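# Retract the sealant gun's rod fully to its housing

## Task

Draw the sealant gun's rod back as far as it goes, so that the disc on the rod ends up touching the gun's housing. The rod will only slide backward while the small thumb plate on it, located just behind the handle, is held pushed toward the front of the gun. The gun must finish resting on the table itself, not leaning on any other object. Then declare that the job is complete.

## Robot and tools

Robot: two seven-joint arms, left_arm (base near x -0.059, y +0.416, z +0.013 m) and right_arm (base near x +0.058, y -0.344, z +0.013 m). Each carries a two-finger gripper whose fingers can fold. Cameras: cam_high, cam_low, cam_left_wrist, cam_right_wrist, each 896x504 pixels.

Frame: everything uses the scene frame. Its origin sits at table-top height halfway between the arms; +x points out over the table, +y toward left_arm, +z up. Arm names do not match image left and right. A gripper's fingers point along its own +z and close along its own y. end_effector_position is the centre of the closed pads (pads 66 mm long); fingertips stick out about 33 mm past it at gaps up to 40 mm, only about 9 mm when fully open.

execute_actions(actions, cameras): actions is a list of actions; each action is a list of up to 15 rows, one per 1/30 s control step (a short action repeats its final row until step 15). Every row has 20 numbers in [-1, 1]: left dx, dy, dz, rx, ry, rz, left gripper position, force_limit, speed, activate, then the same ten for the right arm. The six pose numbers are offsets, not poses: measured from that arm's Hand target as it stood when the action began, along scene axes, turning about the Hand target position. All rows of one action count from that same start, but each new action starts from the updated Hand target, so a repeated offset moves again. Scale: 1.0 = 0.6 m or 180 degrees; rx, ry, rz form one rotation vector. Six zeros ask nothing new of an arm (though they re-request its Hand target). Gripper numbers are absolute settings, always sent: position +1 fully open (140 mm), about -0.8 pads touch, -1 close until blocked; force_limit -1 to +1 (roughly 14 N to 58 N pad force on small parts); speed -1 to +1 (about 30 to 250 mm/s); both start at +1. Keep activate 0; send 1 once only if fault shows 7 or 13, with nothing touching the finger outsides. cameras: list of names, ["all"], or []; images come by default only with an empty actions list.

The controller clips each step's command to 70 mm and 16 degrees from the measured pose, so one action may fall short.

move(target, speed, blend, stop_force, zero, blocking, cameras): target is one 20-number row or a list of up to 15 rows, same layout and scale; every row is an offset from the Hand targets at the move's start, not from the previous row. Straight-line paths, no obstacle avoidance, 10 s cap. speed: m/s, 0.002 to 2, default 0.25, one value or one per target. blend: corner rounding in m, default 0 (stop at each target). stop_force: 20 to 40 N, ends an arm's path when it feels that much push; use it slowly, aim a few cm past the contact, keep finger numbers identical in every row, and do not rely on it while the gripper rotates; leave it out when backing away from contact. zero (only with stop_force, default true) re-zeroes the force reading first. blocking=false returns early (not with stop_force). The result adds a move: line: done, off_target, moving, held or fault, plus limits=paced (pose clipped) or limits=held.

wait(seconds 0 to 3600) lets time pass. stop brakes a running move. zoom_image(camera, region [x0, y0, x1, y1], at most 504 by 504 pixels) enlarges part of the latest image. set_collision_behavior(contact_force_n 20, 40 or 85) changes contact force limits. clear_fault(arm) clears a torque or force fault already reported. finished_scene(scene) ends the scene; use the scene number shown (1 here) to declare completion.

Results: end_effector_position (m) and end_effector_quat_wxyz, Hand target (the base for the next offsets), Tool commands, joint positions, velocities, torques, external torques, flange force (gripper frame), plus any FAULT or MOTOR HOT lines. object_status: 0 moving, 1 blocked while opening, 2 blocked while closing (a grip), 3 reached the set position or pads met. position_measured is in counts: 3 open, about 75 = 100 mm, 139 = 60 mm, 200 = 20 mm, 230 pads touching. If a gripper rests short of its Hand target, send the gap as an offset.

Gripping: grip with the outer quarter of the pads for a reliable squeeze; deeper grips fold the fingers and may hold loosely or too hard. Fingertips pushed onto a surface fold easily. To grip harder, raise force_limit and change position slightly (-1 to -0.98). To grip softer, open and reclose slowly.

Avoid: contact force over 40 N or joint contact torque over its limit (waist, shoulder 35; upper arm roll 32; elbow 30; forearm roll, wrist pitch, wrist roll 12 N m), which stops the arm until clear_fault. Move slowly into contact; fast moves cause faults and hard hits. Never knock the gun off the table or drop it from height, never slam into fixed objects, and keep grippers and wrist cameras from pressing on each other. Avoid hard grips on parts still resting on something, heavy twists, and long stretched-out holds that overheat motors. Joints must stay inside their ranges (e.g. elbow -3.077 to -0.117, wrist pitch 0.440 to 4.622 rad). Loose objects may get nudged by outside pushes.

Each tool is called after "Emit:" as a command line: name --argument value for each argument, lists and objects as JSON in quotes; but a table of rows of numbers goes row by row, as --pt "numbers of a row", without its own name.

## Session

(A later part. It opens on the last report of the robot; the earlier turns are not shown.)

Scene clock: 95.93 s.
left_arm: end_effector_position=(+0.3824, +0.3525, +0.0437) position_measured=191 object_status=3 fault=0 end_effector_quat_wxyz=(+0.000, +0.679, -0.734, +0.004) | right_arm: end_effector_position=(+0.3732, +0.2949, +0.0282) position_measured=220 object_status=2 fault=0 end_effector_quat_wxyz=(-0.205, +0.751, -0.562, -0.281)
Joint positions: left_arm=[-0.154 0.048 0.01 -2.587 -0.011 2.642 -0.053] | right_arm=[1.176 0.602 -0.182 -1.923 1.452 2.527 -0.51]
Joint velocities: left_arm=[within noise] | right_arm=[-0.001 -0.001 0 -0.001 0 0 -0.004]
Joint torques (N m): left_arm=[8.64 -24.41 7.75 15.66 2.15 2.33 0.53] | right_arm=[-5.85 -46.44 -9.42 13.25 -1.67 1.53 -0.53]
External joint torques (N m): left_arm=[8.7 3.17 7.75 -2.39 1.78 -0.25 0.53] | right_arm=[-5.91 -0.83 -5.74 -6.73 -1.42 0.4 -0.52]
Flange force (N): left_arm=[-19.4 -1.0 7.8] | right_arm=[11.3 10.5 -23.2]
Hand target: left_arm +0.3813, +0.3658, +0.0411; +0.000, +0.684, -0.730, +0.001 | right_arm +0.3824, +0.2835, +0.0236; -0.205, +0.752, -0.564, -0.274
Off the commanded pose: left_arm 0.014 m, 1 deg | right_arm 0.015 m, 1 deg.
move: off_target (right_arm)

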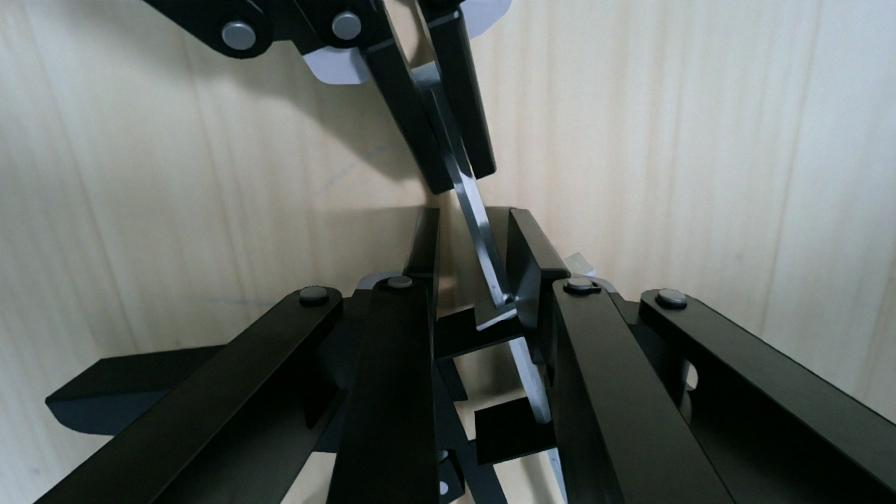

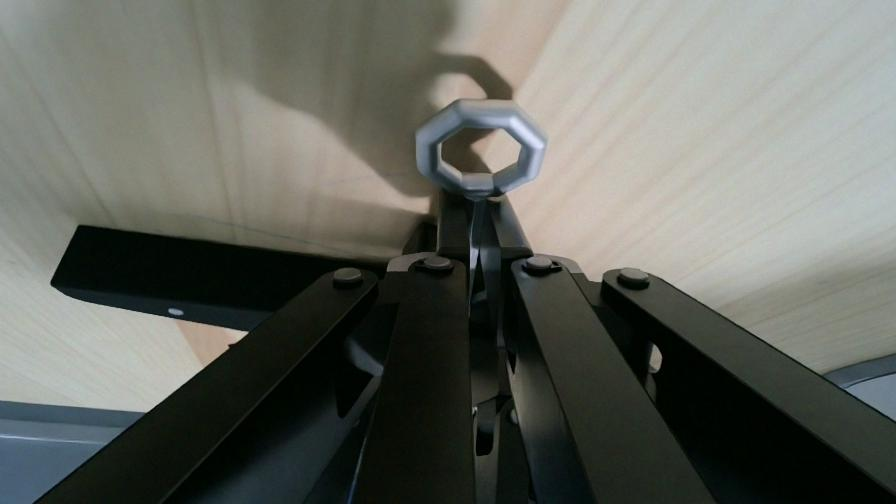

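Emit:
wait --seconds 0 --cameras '["cam_high","cam_low"]'

Emit:
zoom_image --camera "cam_low" --region '[415, 250, 485, 300]'

Emit:
zoom_image --camera "cam_high" --region '[500, 120, 600, 200]'

Emit:
zoom_image --camera "cam_high" --region '[500, 150, 560, 200]'

Scene clock: 107.30 s.
left_arm: end_effector_position=(+0.3824, +0.3524, +0.0437) position_measured=191 object_status=3 fault=0 end_effector_quat_wxyz=(+0.000, +0.679, -0.734, +0.004) | right_arm: end_effector_position=(+0.3732, +0.2949, +0.0282) position_measured=220 object_status=2 fault=0 end_effector_quat_wxyz=(-0.205, +0.751, -0.561, -0.281)
Joint positions: left_arm=[-0.154 0.048 0.01 -2.587 -0.011 2.642 -0.053] | right_arm=[1.176 0.602 -0.182 -1.923 1.452 2.527 -0.512]
Joint torques (N m): left_arm=[8.61 -24.37 7.77 15.64 2.12 2.34 0.46] | right_arm=[-5.86 -46.44 -9.42 13.27 -1.64 1.55 -0.57]
External joint torques (N m): left_arm=[8.62 3.37 7.72 -2.53 1.75 -0.25 0.46] | right_arm=[-5.81 -0.77 -5.65 -6.77 -1.39 0.4 -0.55]
Flange force (N): left_arm=[-19.2 -1.0 8.3] | right_arm=[11.4 10.7 -22.9]
Hand target: left_arm +0.3813, +0.3658, +0.0411; +0.000, +0.684, -0.730, +0.001 | right_arm +0.3824, +0.2835, +0.0236; -0.205, +0.752, -0.564, -0.274
Tool commands: left_gripper/position=-0.49 left_gripper/force_limit=-0.5 left_gripper/speed=+0.0 left_gripper/activate=+0.0 right_gripper/position=-1.0 right_gripper/force_limit=-0.3 right_gripper/speed=-1.0 right_gripper/activate=+0.0
Off the commanded pose: left_arm 0.014 m, 1 deg | right_arm 0.015 m, 1 deg.

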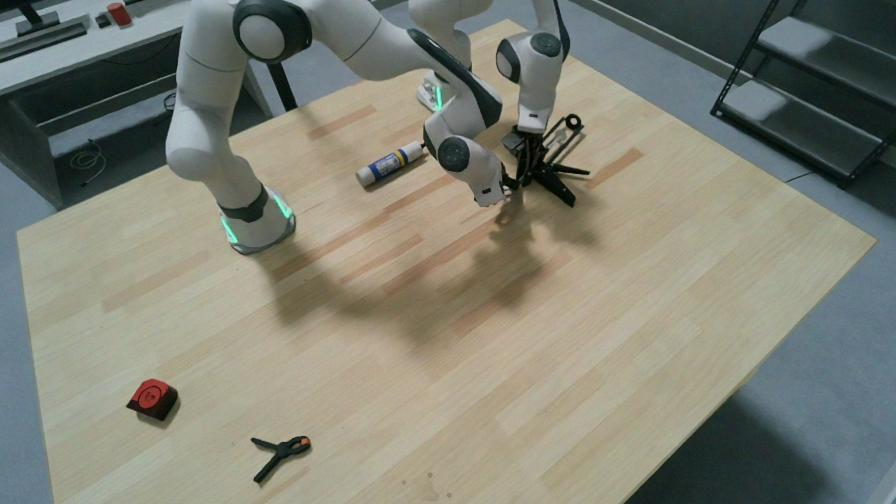

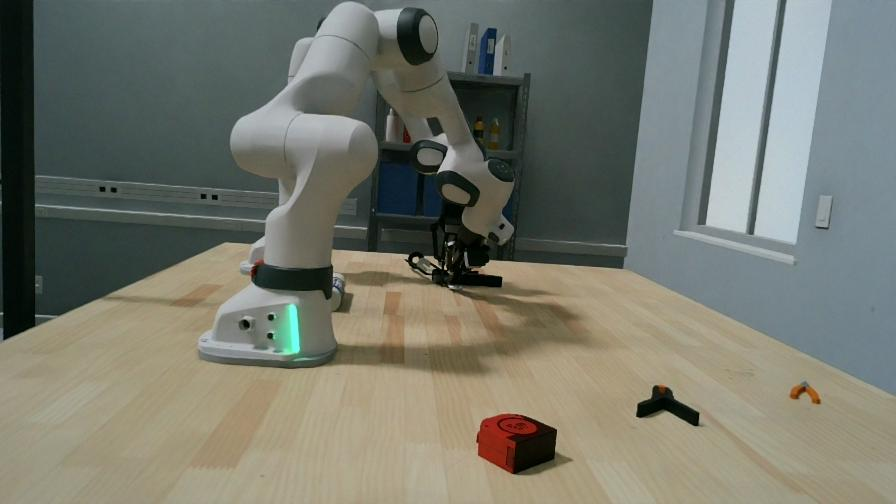

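Scaled by 7.200 from the camera's image (finer frame: 1280x720).

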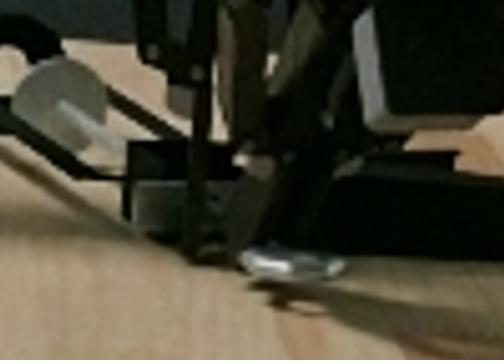

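Scaled by 5.040 from the camera's image (finer frame: 1280x720).

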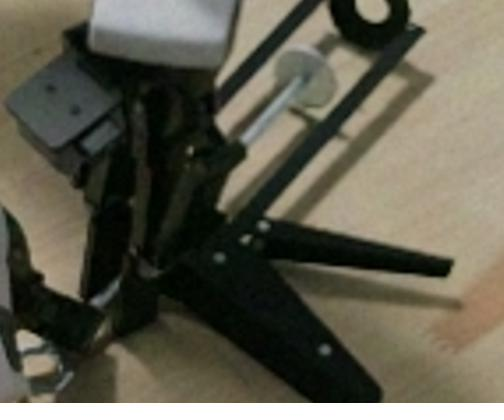

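Scaled by 8.400 from the camera's image (finer frame: 1280x720).

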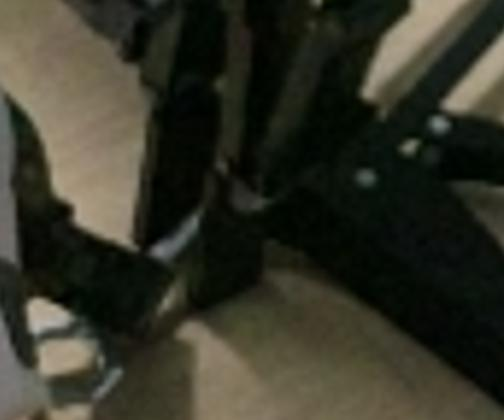

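Emit:
move --pt "0.012 -0.0438 0 0 0 0 -0.197 -0.5 0 0 -0.0057 0.0192 0.0 0 0 0 -1 -0.3 -1 0" --pt "0.0017 -0.0087 0 0 0 0 -0.197 -0.5 0 0 -0.0057 0.0192 0 0 0 0 -1 -0.3 -1 0" --speed '[0.1,0.05]' --cameras '["cam_left_wrist","cam_low"]'

Emit:
zoom_image --camera "cam_left_wrist" --region '[380, 160, 660, 360]'

Emit:
zoom_image --camera "cam_low" --region '[415, 250, 485, 300]'

Scene clock: 123.27 s.
left_arm: end_effector_position=(+0.3834, +0.3525, +0.0422) position_measured=154 object_status=3 fault=0 end_effector_quat_wxyz=(+0.000, +0.683, -0.730, +0.003) | right_arm: end_effector_position=(+0.3720, +0.3007, +0.0266) position_measured=220 object_status=2 fault=0 end_effector_quat_wxyz=(-0.205, +0.754, -0.558, -0.279)
Joint positions: left_arm=[-0.157 0.056 0.013 -2.581 -0.007 2.642 -0.068] | right_arm=[1.192 0.616 -0.192 -1.905 1.449 2.526 -0.506]
Joint velocities: left_arm=[0.002 -0.001 -0.001 0 0 0 0.005] | right_arm=[within noise]
Joint torques (N m): left_arm=[4.56 -26.44 4.09 15.77 1.26 2.16 0.54] | right_arm=[-3.03 -45.5 -7.55 18.1 -0.78 1.77 -0.16]
External joint torques (N m): left_arm=[4.51 1.37 3.98 -2.23 0.9 -0.41 0.54] | right_arm=[-2.98 0.39 -3.52 -1.94 -0.55 0.6 -0.14]
Flange force (N): left_arm=[-10.9 3.0 2.7] | right_arm=[4.2 0.0 -6.5]
Hand target: left_arm +0.3823, +0.3606, +0.0411; +0.000, +0.684, -0.730, +0.001 | right_arm +0.3790, +0.2950, +0.0236; -0.205, +0.752, -0.564, -0.274
Off the commanded pose: left_arm 0.008 m, 0 deg | right_arm 0.010 m, 1 deg.
move: off_target (left_arm, right_arm)
Images, in order (width x height): cam_low 896x504, cam_left_wrist 896x504.

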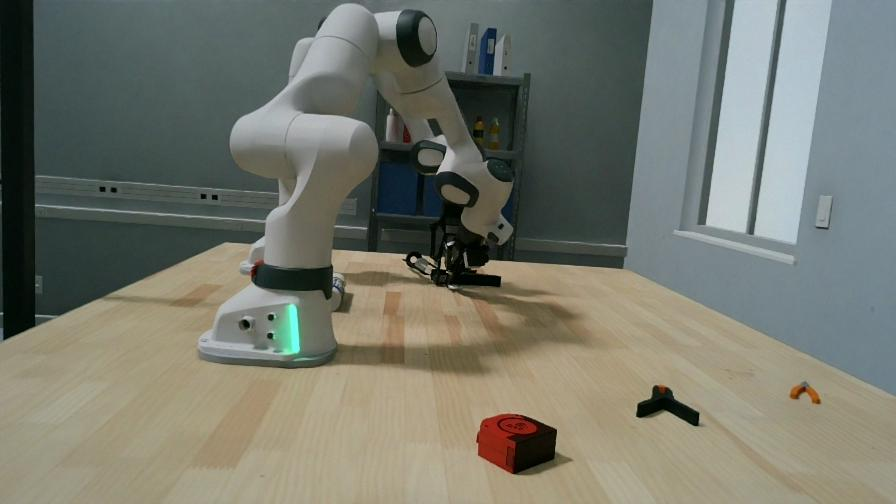

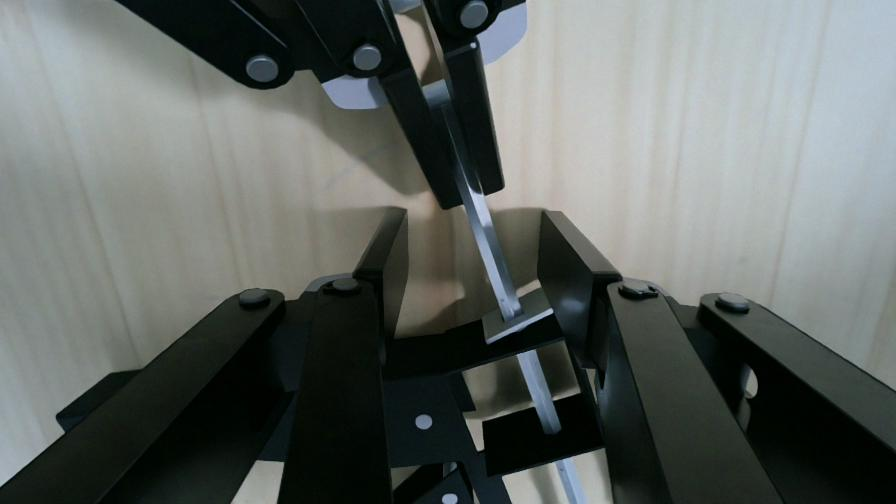

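Scaled by 1.800 from the camera's image (finer frame: 1280x720).

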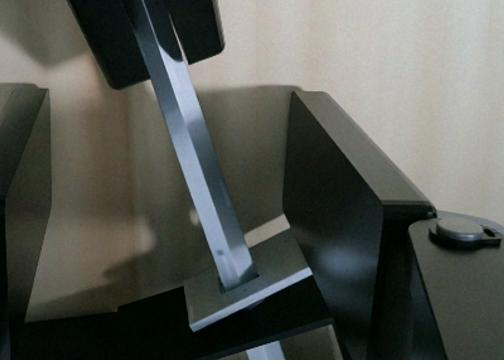

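Scaled by 7.200 from the camera's image (finer frame: 1280x720).

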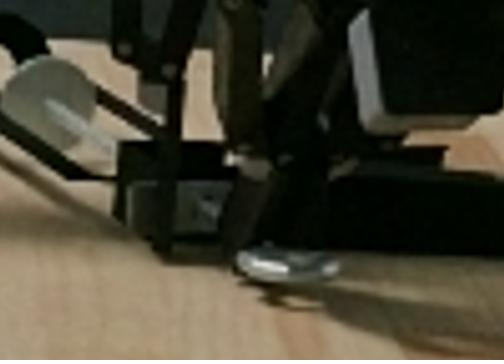

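Emit:
move --target '[-0.0056,0.0192,0,0,0,0,-0.197,-0.5,0,0,0,0,0,0,0,0,-1,-0.3,-1,0]' --speed 0.05 --cameras '["cam_left_wrist"]'

Emit:
zoom_image --camera "cam_left_wrist" --region '[380, 160, 660, 360]'

Scene clock: 124.87 s.
left_arm: end_effector_position=(+0.3821, +0.3592, +0.0438) position_measured=154 object_status=3 fault=0 end_effector_quat_wxyz=(-0.002, +0.682, -0.731, +0.006) | right_arm: end_effector_position=(+0.3682, +0.3053, +0.0288) position_measured=220 object_status=2 fault=0 end_effector_quat_wxyz=(-0.206, +0.754, -0.557, -0.282)
Joint positions: left_arm=[-0.149 0.043 0.019 -2.595 -0.01 2.649 -0.047] | right_arm=[1.197 0.616 -0.191 -1.901 1.453 2.525 -0.502]
Joint velocities: left_arm=[-0.001 -0.002 0 -0.001 -0.001 0.001 0.005] | right_arm=[within noise]
Joint torques (N m): left_arm=[7.62 -25.02 6.88 14.73 2.08 1.79 0.96] | right_arm=[-5.13 -45.38 -10.07 15.48 -1.45 2.14 -0.23]
External joint torques (N m): left_arm=[7.65 2.44 6.85 -3.45 1.71 -0.83 0.96] | right_arm=[-5.25 0.79 -6.2 -4.73 -1.2 0.99 -0.21]
Flange force (N): left_arm=[-18.6 3.8 4.3] | right_arm=[8.3 3.0 -14.4]
Hand target: left_arm +0.3789, +0.3721, +0.0411; +0.000, +0.684, -0.730, +0.001 | right_arm +0.3790, +0.2950, +0.0236; -0.205, +0.752, -0.564, -0.274
Off the commanded pose: left_arm 0.014 m, 1 deg | right_arm 0.016 m, 1 deg.
move: off_target (left_arm)

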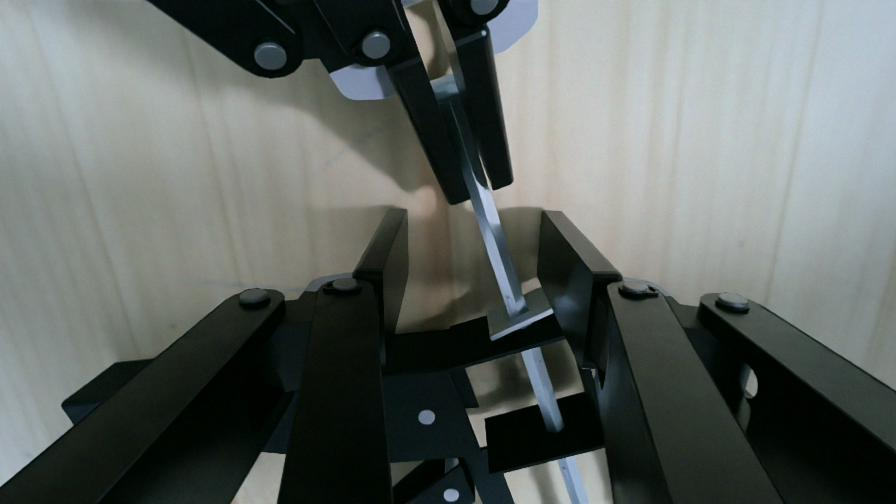

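Scaled by 1.800 from the camera's image (finer frame: 1280x720).

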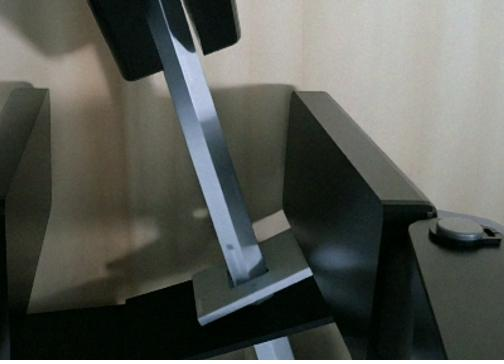

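Emit:
move --target '[-0.0033,0.0112,0,0,0,0,-0.197,-0.5,0,0,0.0033,-0.0112,0,0,0,0,-1,-0.3,-1,0]' --speed 0.04 --cameras '["cam_left_wrist"]'

Emit:
zoom_image --camera "cam_left_wrist" --region '[380, 160, 660, 360]'

Scene clock: 132.80 s.
left_arm: end_effector_position=(+0.3826, +0.3617, +0.0457) position_measured=154 object_status=3 fault=0 end_effector_quat_wxyz=(-0.004, +0.681, -0.732, +0.009) | right_arm: end_effector_position=(+0.3652, +0.3050, +0.0323) position_measured=220 object_status=2 fault=0 end_effector_quat_wxyz=(-0.205, +0.751, -0.557, -0.287)
Joint positions: left_arm=[-0.146 0.035 0.022 -2.602 -0.013 2.654 -0.036] | right_arm=[1.198 0.607 -0.192 -1.909 1.459 2.515 -0.502]
Joint velocities: left_arm=[-0.001 -0.001 0.001 -0.002 -0.001 0 0.005] | right_arm=[within noise]
Joint torques (N m): left_arm=[10.14 -23.41 9.45 13.35 2.69 1.35 1.07] | right_arm=[-7.37 -44.61 -12.67 11.73 -2.15 2.7 -0.59]
External joint torques (N m): left_arm=[10.15 3.79 9.4 -4.79 2.32 -1.26 1.08] | right_arm=[-7.58 1.36 -8.93 -8.5 -1.92 1.61 -0.57]
Flange force (N): left_arm=[-24.5 4.6 6.6] | right_arm=[14.4 9.0 -23.9]
Hand target: left_arm +0.3769, +0.3788, +0.0411; +0.000, +0.684, -0.730, +0.001 | right_arm +0.3810, +0.2883, +0.0236; -0.205, +0.752, -0.564, -0.274
Off the commanded pose: left_arm 0.019 m, 1 deg | right_arm 0.025 m, 2 deg.
move: off_target (left_arm, right_arm)

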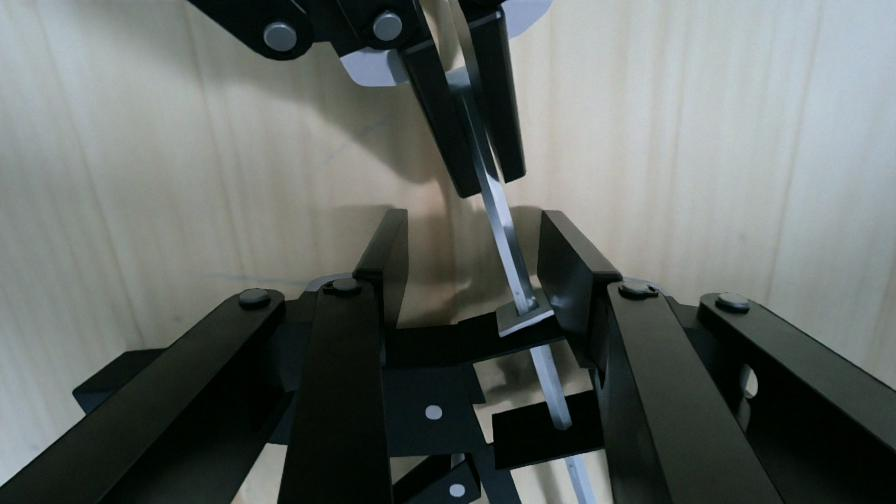

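Scaled by 1.800 from the camera's image (finer frame: 1280x720).

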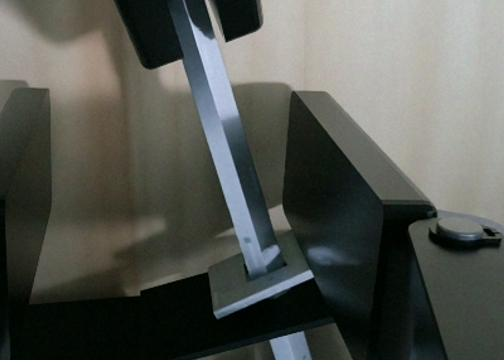

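Emit:
zoom_image --camera "cam_left_wrist" --region '[470, 250, 610, 420]'

Scaled by 2.965 from the camera's image (finer frame: 1280x720).

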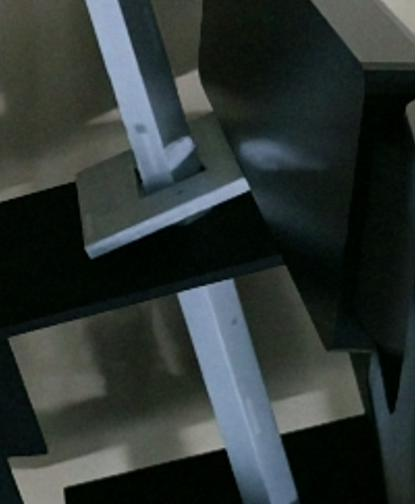

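Emit:
move --pt "0.0152 -0.048 0 0 0 0 -0.197 -0.5 0 0 -0.0033 0.0112 0 0 0 0 -1 -0.3 -1 0" --pt "0.0152 -0.048 0.1065 0 0 0 -0.197 -0.5 0 0 -0.0033 0.0112 0 0 0 0 -1 -0.3 -1 0" --pt "-0.033 0.0125 0.1065 0 0 -0.389 0.175 -0.5 0 0 -0.0033 0.0112 0 0 0 0 -1 -0.3 -1 0" --speed '[0.1,0.2,0.25]' --blend '[0.005,0.01,0]' --cameras '["all"]'

Emit:
zoom_image --camera "cam_left_wrist" --region '[250, 150, 670, 450]'

Scene clock: 155.43 s.
left_arm: end_effector_position=(+0.3566, +0.3870, +0.1040) position_measured=107 object_status=0 fault=0 end_effector_quat_wxyz=(-0.001, -0.143, +0.990, +0.001) | right_arm: end_effector_position=(+0.3740, +0.2974, +0.0250) position_measured=220 object_status=2 fault=0 end_effector_quat_wxyz=(-0.203, +0.752, -0.562, -0.278)
Joint positions: left_arm=[-0.357 -0.184 0.293 -2.644 0.086 2.463 1.151] | right_arm=[1.205 0.617 -0.213 -1.909 1.458 2.518 -0.502]
Joint torques (N m): left_arm=[-0.64 -20.48 -1.68 20.87 0.18 2.4 0.31] | right_arm=[-1.69 -44.99 -6.49 20.8 -0.17 2.04 -0.07]
External joint torques (N m): left_arm=[-0.65 0.18 -0.2 0.47 -0.3 -0.04 0.31] | right_arm=[-1.85 0.85 -2.25 0.78 0.04 0.89 -0.05]
Flange force (N): left_arm=[-2.6 -1.5 0.4] | right_arm=[0.9 -5.4 2.5]
Hand target: left_arm +0.3571, +0.3863, +0.1050; -0.001, -0.141, +0.990, +0.000 | right_arm +0.3790, +0.2950, +0.0236; -0.205, +0.752, -0.564, -0.274
Off the commanded pose: left_arm 0.001 m, 0 deg | right_arm 0.006 m, 1 deg.
move: off_target (right_arm)

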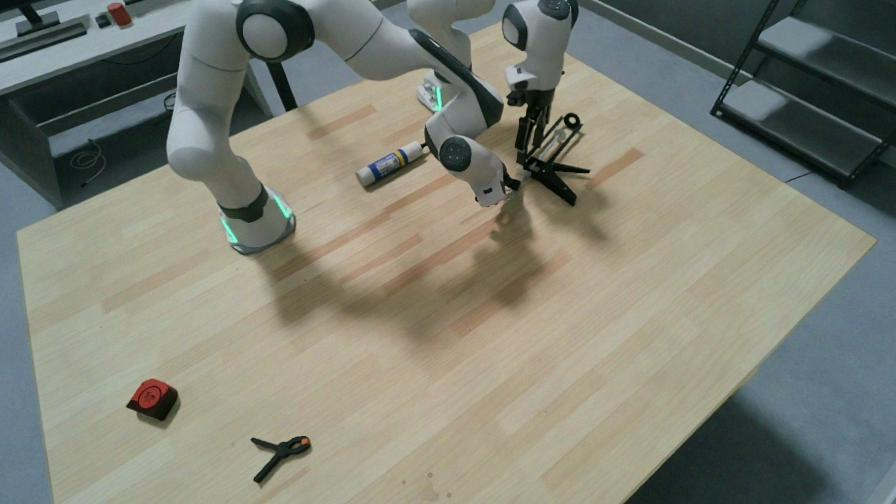

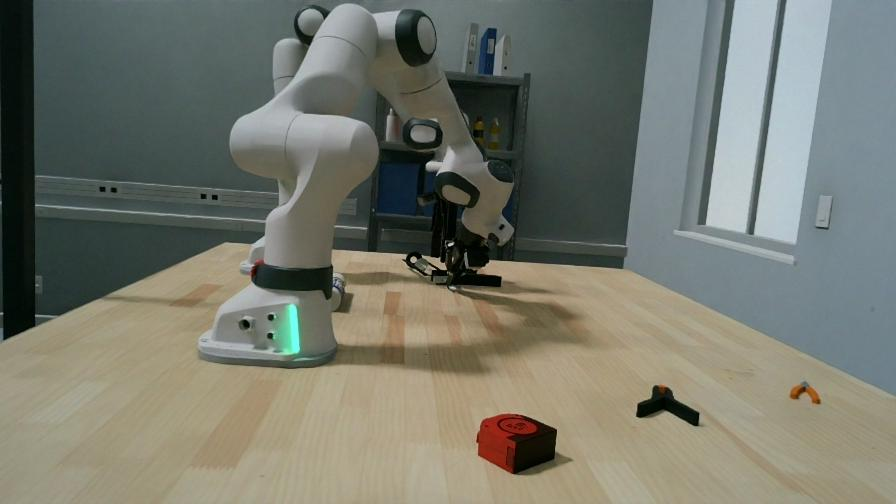

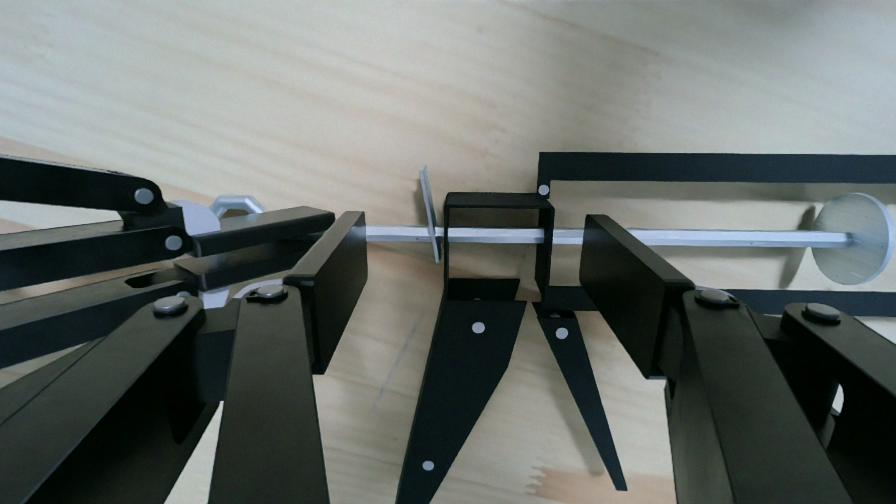

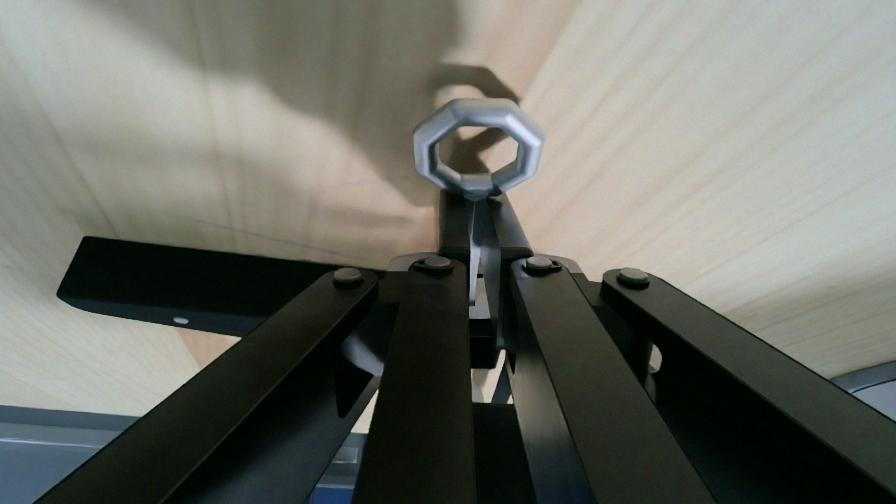

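Scaled by 1.200 from the camera's image (finer frame: 1280x720).

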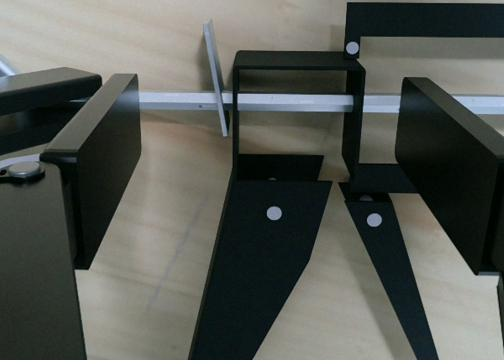

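Emit:
move --pt "0.0178 -0.0198 0 0 0 0 -0.443 -0.5 0 0 0 0 0 0 0 0 -0.5 -0.3 -0.5 0" --pt "0.0178 -0.0198 -0.0658 0 0 0 -0.443 -0.5 0 0 0 0 0 0 0 0 -0.5 -0.3 -0.5 0" --speed '[0.1,0.08]' --cameras '["cam_left_wrist","cam_right_wrist"]'

Emit:
zoom_image --camera "cam_left_wrist" --region '[300, 130, 620, 370]'

Scene clock: 164.73 s.
left_arm: end_effector_position=(+0.3685, +0.3751, +0.0666) position_measured=185 object_status=3 fault=0 end_effector_quat_wxyz=(+0.000, -0.144, +0.990, +0.000) | right_arm: end_effector_position=(+0.3777, +0.2958, +0.0247) position_measured=192 object_status=3 fault=0 end_effector_quat_wxyz=(-0.204, +0.751, -0.564, -0.276)
Joint positions: left_arm=[-0.378 -0.052 0.283 -2.627 0.026 2.577 1.168] | right_arm=[1.205 0.618 -0.217 -1.909 1.458 2.52 -0.502]
Joint velocities: left_arm=[-0.001 0.001 -0.001 -0.001 -0.001 0.002 0.005] | right_arm=[within noise]
Joint torques (N m): left_arm=[-0.69 -22.98 -1.03 17.88 0.08 2.5 0.14] | right_arm=[-0.65 -45.34 -4.76 20.53 -0.21 1.37 -0.06]
External joint torques (N m): left_arm=[-0.7 0.76 -0.62 -1.01 -0.34 0.05 0.14] | right_arm=[-0.74 0.7 -0.34 0.36 0.01 0.19 -0.04]
Flange force (N): left_arm=[0.9 -1.0 3.3] | right_arm=[0.6 -2.8 2.3]
Hand target: left_arm +0.3678, +0.3744, +0.0655; -0.001, -0.141, +0.990, +0.000 | right_arm +0.3790, +0.2950, +0.0236; -0.205, +0.752, -0.564, -0.274
Off the commanded pose: left_arm 0.001 m, 0 deg | right_arm 0.002 m, 0 deg.
move: done

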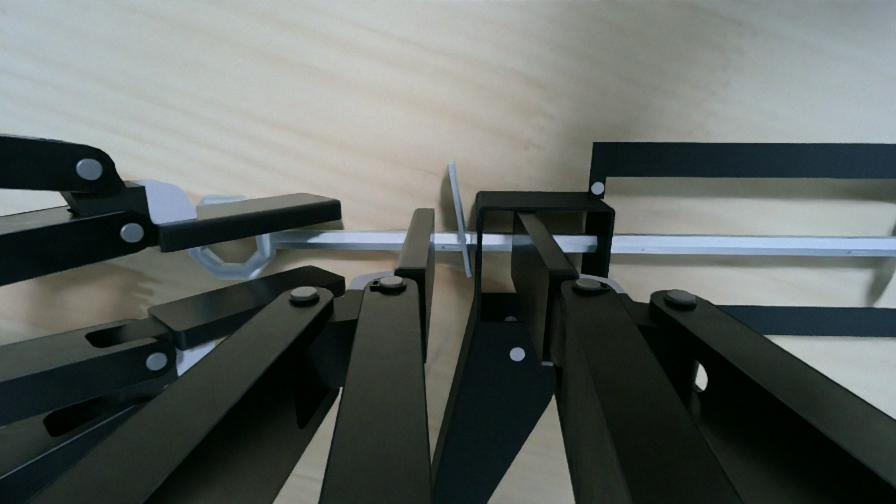

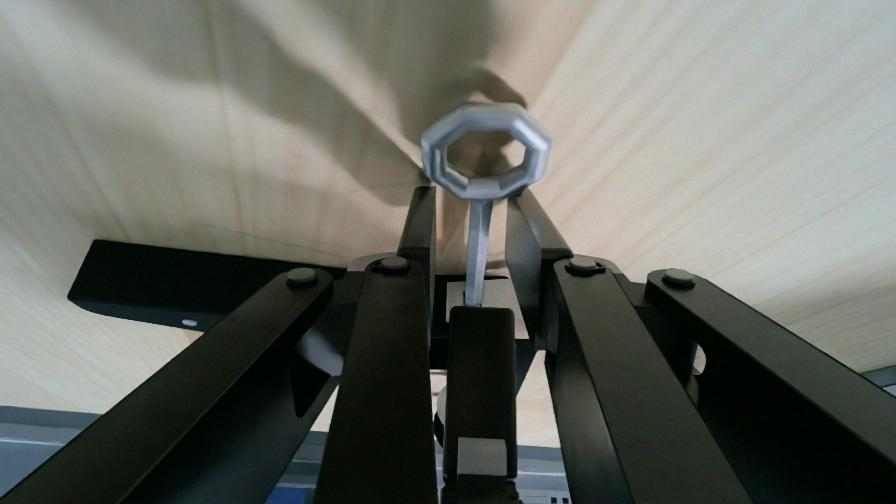

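Scaled by 1.575 from the camera's image (finer frame: 1280x720).

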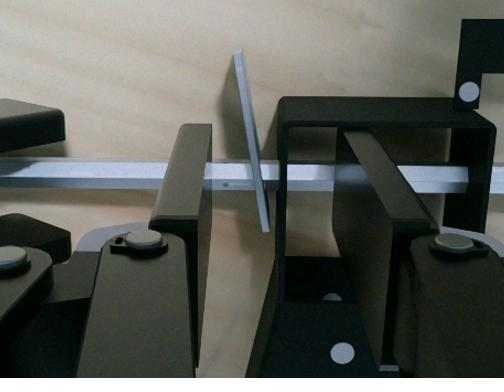

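Emit:
move --pt "0.0025 0.0 -0.006 0 0 0 -0.443 -0.5 0 0 0 0 0 0 0 0 -0.5 -0.3 -0.5 0" --pt "0.0025 0.0 -0.006 0 0 0 -1 -0.05 -1 0 0 0 0 0 0 0 -0.5 -0.3 -0.5 0" --speed '[0.05,0.05]' --cameras '["cam_left_wrist","cam_right_wrist"]'

Emit:
zoom_image --camera "cam_left_wrist" --region '[300, 130, 620, 370]'

Scene clock: 167.70 s.
left_arm: end_effector_position=(+0.3688, +0.3753, +0.0622) position_measured=222 object_status=0 fault=0 end_effector_quat_wxyz=(-0.001, -0.144, +0.990, +0.000) | right_arm: end_effector_position=(+0.3777, +0.2958, +0.0247) position_measured=192 object_status=3 fault=0 end_effector_quat_wxyz=(-0.204, +0.751, -0.564, -0.276)
Joint positions: left_arm=[-0.378 -0.038 0.284 -2.625 0.019 2.586 1.175] | right_arm=[1.205 0.618 -0.217 -1.909 1.458 2.52 -0.502]
Joint torques (N m): left_arm=[-1.39 -22.22 -1.15 18.61 0.19 2.86 0.25] | right_arm=[-0.63 -45.36 -4.77 20.53 -0.22 1.36 -0.05]
External joint torques (N m): left_arm=[-1.36 1.83 -0.82 -0.13 -0.22 0.41 0.25] | right_arm=[-0.77 0.45 -0.41 0.52 0.01 0.19 -0.03]
Flange force (N): left_arm=[-3.9 -3.7 7.1] | right_arm=[0.3 -2.9 2.0]
Hand target: left_arm +0.3693, +0.3744, +0.0619; -0.001, -0.141, +0.990, +0.000 | right_arm +0.3790, +0.2950, +0.0236; -0.205, +0.752, -0.564, -0.274
Off the commanded pose: left_arm 0.001 m, 0 deg | right_arm 0.002 m, 0 deg.
move: done

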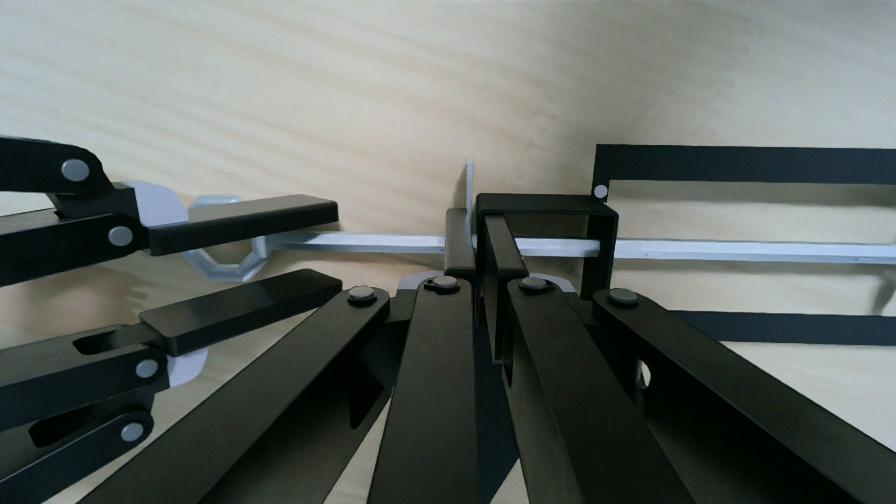

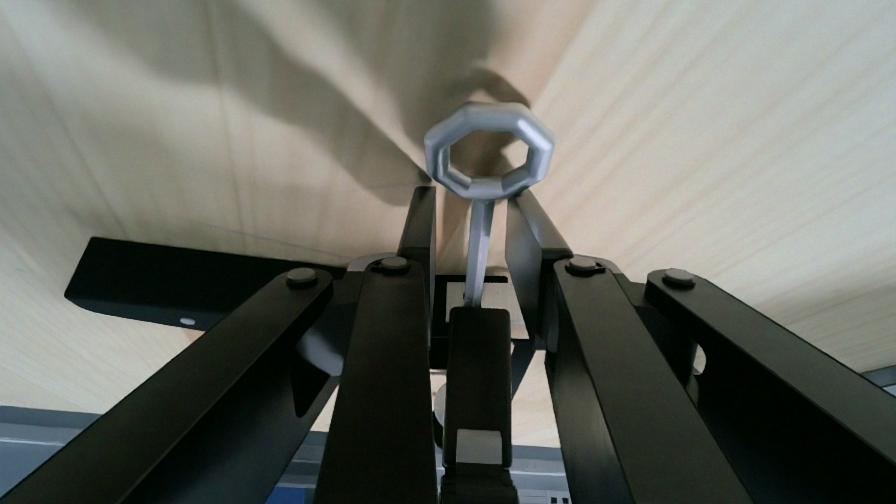

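Scaled by 1.575 from the camera's image (finer frame: 1280x720).

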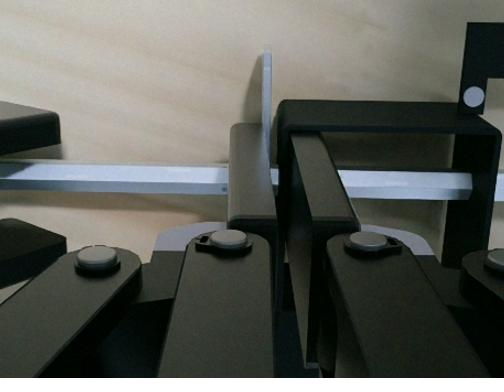

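Emit:
move --target '[0,0,0,0,0,0,-1,-0.05,-1,0,0,0,0,0,0,0,-1,-0.3,-1,0]' --speed 0.1

Emit:
move --target '[0,0,0,0,0,0,-1,-0.05,-1,0,0.014,-0.048,0,0,0,0,-1,-0.3,-1,0]' --speed 0.05 --stop_force 25 --cameras '["cam_left_wrist","cam_right_wrist"]'

Scene clock: 169.83 s.
left_arm: end_effector_position=(+0.3695, +0.3758, +0.0623) position_measured=222 object_status=2 fault=0 end_effector_quat_wxyz=(+0.000, -0.145, +0.989, +0.000) | right_arm: end_effector_position=(+0.3759, +0.2961, +0.0243) position_measured=220 object_status=0 fault=0 end_effector_quat_wxyz=(-0.203, +0.752, -0.563, -0.277)
Joint positions: left_arm=[-0.378 -0.037 0.285 -2.625 0.019 2.588 1.175] | right_arm=[1.207 0.618 -0.217 -1.909 1.458 2.518 -0.502]
Joint torques (N m): left_arm=[-1.67 -23.03 -1.44 18.36 0.22 2.28 0.2] | right_arm=[-1.29 -44.81 -5.49 21.19 0.17 1.94 -0.03]
External joint torques (N m): left_arm=[-1.63 1.04 -1.1 -0.35 -0.19 -0.17 0.2] | right_arm=[-1.25 0.91 -1.01 1.22 0.39 0.75 -0.02]
Flange force (N): left_arm=[-1.4 -3.5 3.2] | right_arm=[0.5 -5.1 4.9]
Hand target: left_arm +0.3693, +0.3744, +0.0619; -0.001, -0.141, +0.990, +0.000 | right_arm +0.3790, +0.2950, +0.0236; -0.205, +0.752, -0.564, -0.274
Off the commanded pose: left_arm 0.001 m, 0 deg | right_arm 0.003 m, 0 deg.
move: done

Scene clock: 171.73 s.
left_arm: end_effector_position=(+0.3695, +0.3731, +0.0623) position_measured=222 object_status=2 fault=0 end_effector_quat_wxyz=(+0.000, -0.142, +0.990, +0.000) | right_arm: end_effector_position=(+0.3823, +0.2698, +0.0239) position_measured=220 object_status=2 fault=0 end_effector_quat_wxyz=(-0.202, +0.751, -0.564, -0.277)
Joint positions: left_arm=[-0.38 -0.037 0.281 -2.625 0.017 2.589 1.175] | right_arm=[1.18 0.582 -0.223 -1.969 1.464 2.501 -0.549]
Joint torques (N m): left_arm=[0.91 -23.02 0.22 18.24 0.56 2.22 0.23] | right_arm=[-3.11 -45.34 -6.49 18.45 -0.21 1.63 -0.42]
External joint torques (N m): left_arm=[0.98 1.08 0.59 -0.49 0.15 -0.23 0.23] | right_arm=[-3.34 -0.68 -2.37 -1.28 -0.03 0.54 -0.4]
Flange force (N): left_arm=[-2.0 1.7 2.3] | right_arm=[5.0 1.8 -6.3]
Hand target: left_arm +0.3693, +0.3744, +0.0619; -0.001, -0.141, +0.990, +0.000 | right_arm +0.3874, +0.2662, +0.0236; -0.205, +0.752, -0.564, -0.274
Off the commanded pose: left_arm 0.001 m, 0 deg | right_arm 0.006 m, 0 deg.
move: off_target (right_arm)

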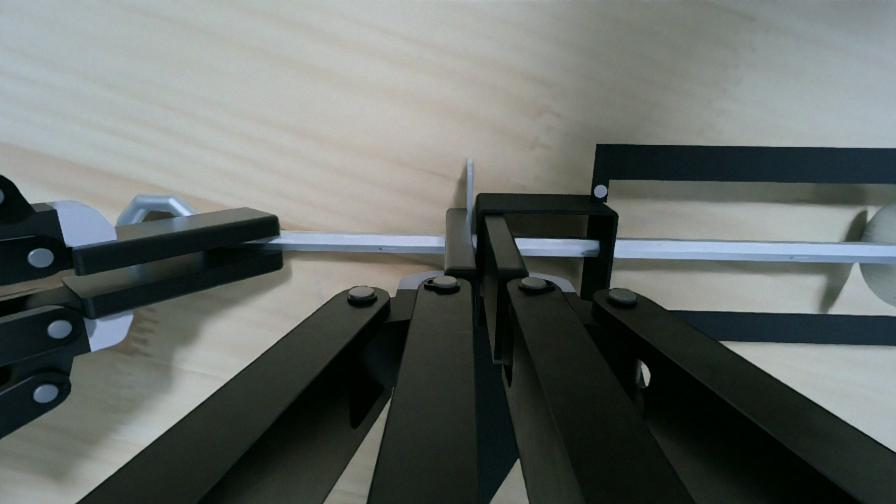

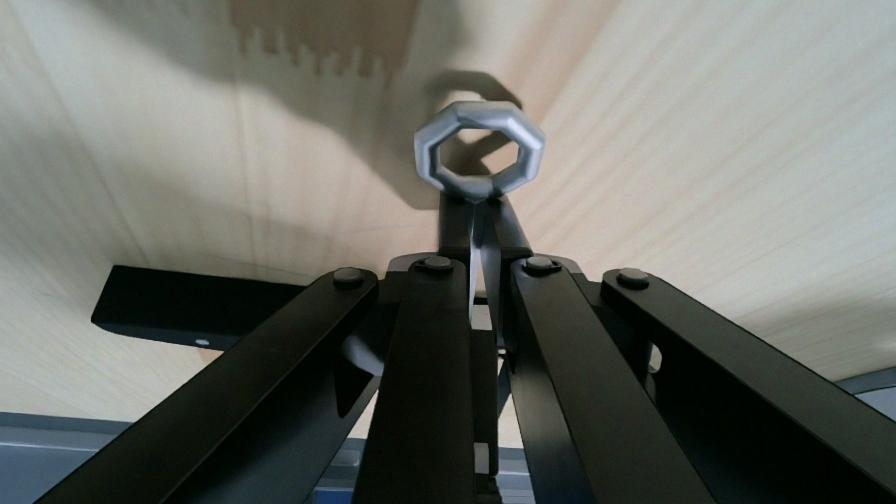

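Emit:
move --target '[0,0,0,0,0,0,-1,-0.05,-1,0,0.062,-0.2128,0,0,0,0,-1,-0.3,-1,0]' --speed 0.07 --stop_force 20 --cameras '["cam_left_wrist","cam_right_wrist","cam_high"]'

Emit:
zoom_image --camera "cam_left_wrist" --region '[420, 100, 740, 340]'

Scene clock: 178.30 s.
left_arm: end_effector_position=(+0.3747, +0.3684, +0.0672) position_measured=222 object_status=2 fault=0 end_effector_quat_wxyz=(+0.006, -0.137, +0.991, -0.003) | right_arm: end_effector_position=(+0.4174, +0.1505, +0.0288) position_measured=220 object_status=2 fault=0 end_effector_quat_wxyz=(-0.205, +0.749, -0.563, -0.283)
Joint positions: left_arm=[-0.382 -0.043 0.274 -2.619 0.016 2.592 1.179] | right_arm=[1.072 0.449 -0.322 -2.186 1.446 2.378 -0.737]
Joint torques (N m): left_arm=[2.91 -18.43 2.39 15.22 0.98 2.24 0.01] | right_arm=[-4.92 -37.82 -11.3 13.88 -1.85 2.14 -0.77]
External joint torques (N m): left_arm=[2.95 5.73 2.77 -3.71 0.56 -0.25 0.01] | right_arm=[-4.78 0.98 -6.78 -4.39 -1.95 1.3 -0.75]
Flange force (N): left_arm=[-4.2 5.4 15.0] | right_arm=[8.6 4.4 -15.0]
Hand target: left_arm +0.3693, +0.3744, +0.0619; -0.001, -0.141, +0.990, +0.000 | right_arm +0.4246, +0.1385, +0.0236; -0.205, +0.752, -0.564, -0.274
Off the commanded pose: left_arm 0.010 m, 1 deg | right_arm 0.015 m, 1 deg.
move: off_target (right_arm)
Images, in order (width x height): cam_high 896x504, cam_left_wrist 896x504, cam_right_wrist 896x504.

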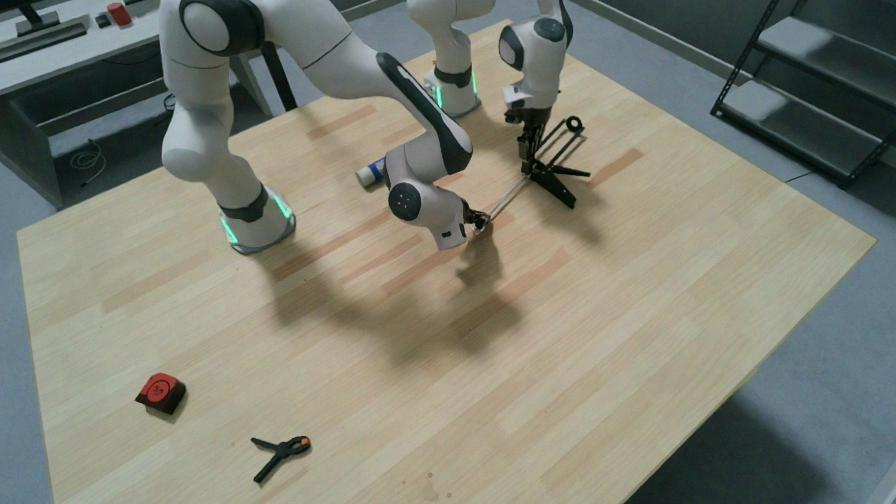

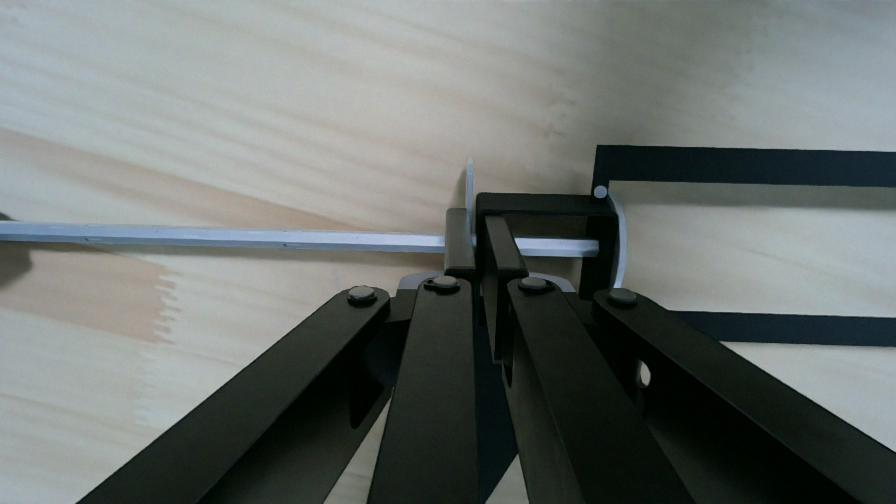

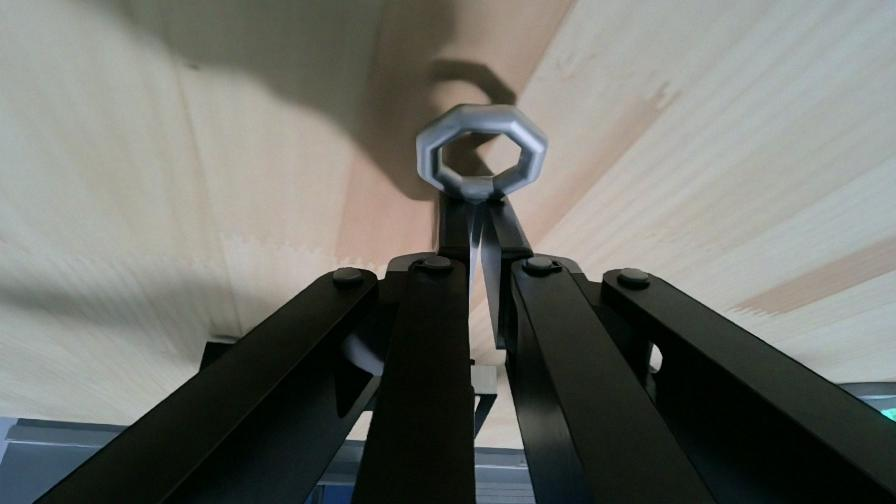

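Scaled by 1.575 from the camera's image (finer frame: 1280x720).

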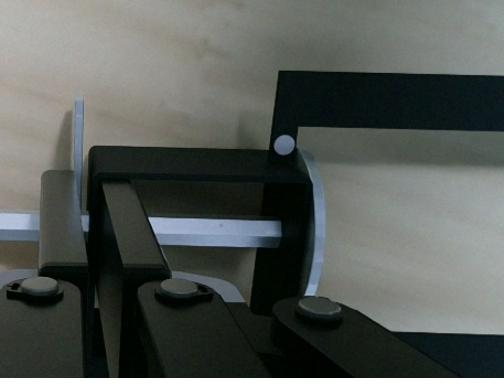

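Emit:
move --target '[0,0,0,0,0,0,-1,-0.05,-1,0,-0.0097,0.0235,0,0,0,0,-1,-0.3,-1,0]' --speed 0.05 --cameras '["cam_left_wrist"]'

Emit:
zoom_image --camera "cam_left_wrist" --region '[420, 100, 740, 340]'

Scene clock: 180.60 s.
left_arm: end_effector_position=(+0.3747, +0.3694, +0.0666) position_measured=222 object_status=2 fault=0 end_effector_quat_wxyz=(+0.006, -0.138, +0.990, -0.003) | right_arm: end_effector_position=(+0.4196, +0.1528, +0.0256) position_measured=220 object_status=2 fault=0 end_effector_quat_wxyz=(-0.206, +0.751, -0.563, -0.275)
Joint positions: left_arm=[-0.381 -0.042 0.276 -2.62 0.016 2.593 1.179] | right_arm=[1.081 0.457 -0.321 -2.178 1.451 2.397 -0.737]
Joint torques (N m): left_arm=[1.99 -20.09 1.78 15.47 0.98 1.63 0.08] | right_arm=[-0.16 -37.64 -3.58 18.4 -0.05 1.13 -0.23]
External joint torques (N m): left_arm=[1.99 4.1 2.11 -3.46 0.56 -0.86 0.08] | right_arm=[-0.24 1.42 0.86 0.13 -0.1 0.26 -0.21]
Flange force (N): left_arm=[-1.0 4.9 8.8] | right_arm=[1.6 -2.4 4.5]
Hand target: left_arm +0.3693, +0.3744, +0.0619; -0.001, -0.141, +0.990, +0.000 | right_arm +0.4188, +0.1526, +0.0236; -0.205, +0.752, -0.564, -0.274
Off the commanded pose: left_arm 0.009 m, 1 deg | right_arm 0.002 m, 0 deg.
move: done

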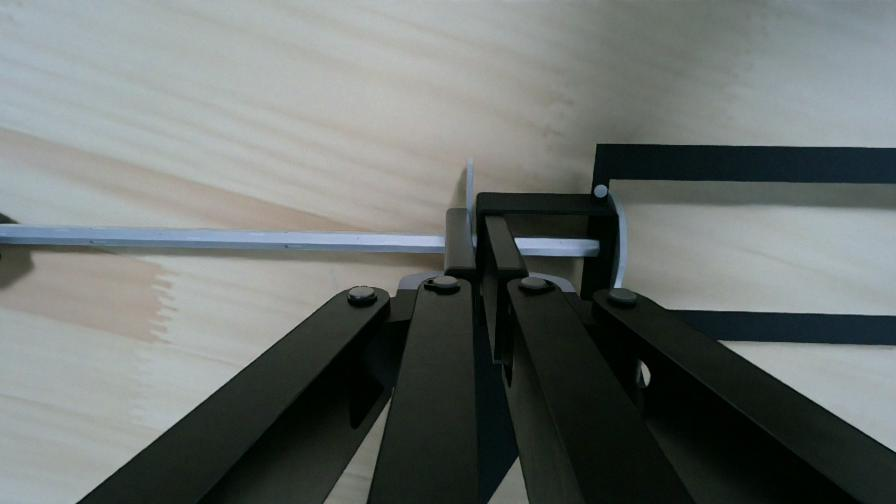

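Scaled by 1.575 from the camera's image (finer frame: 1280x720).

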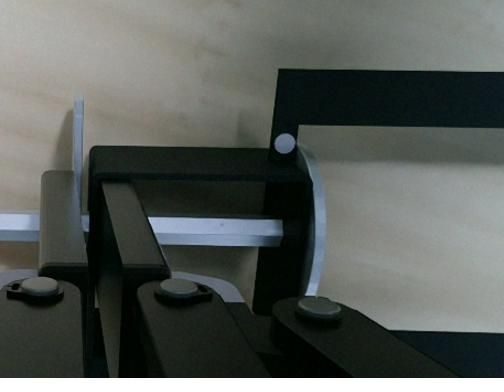

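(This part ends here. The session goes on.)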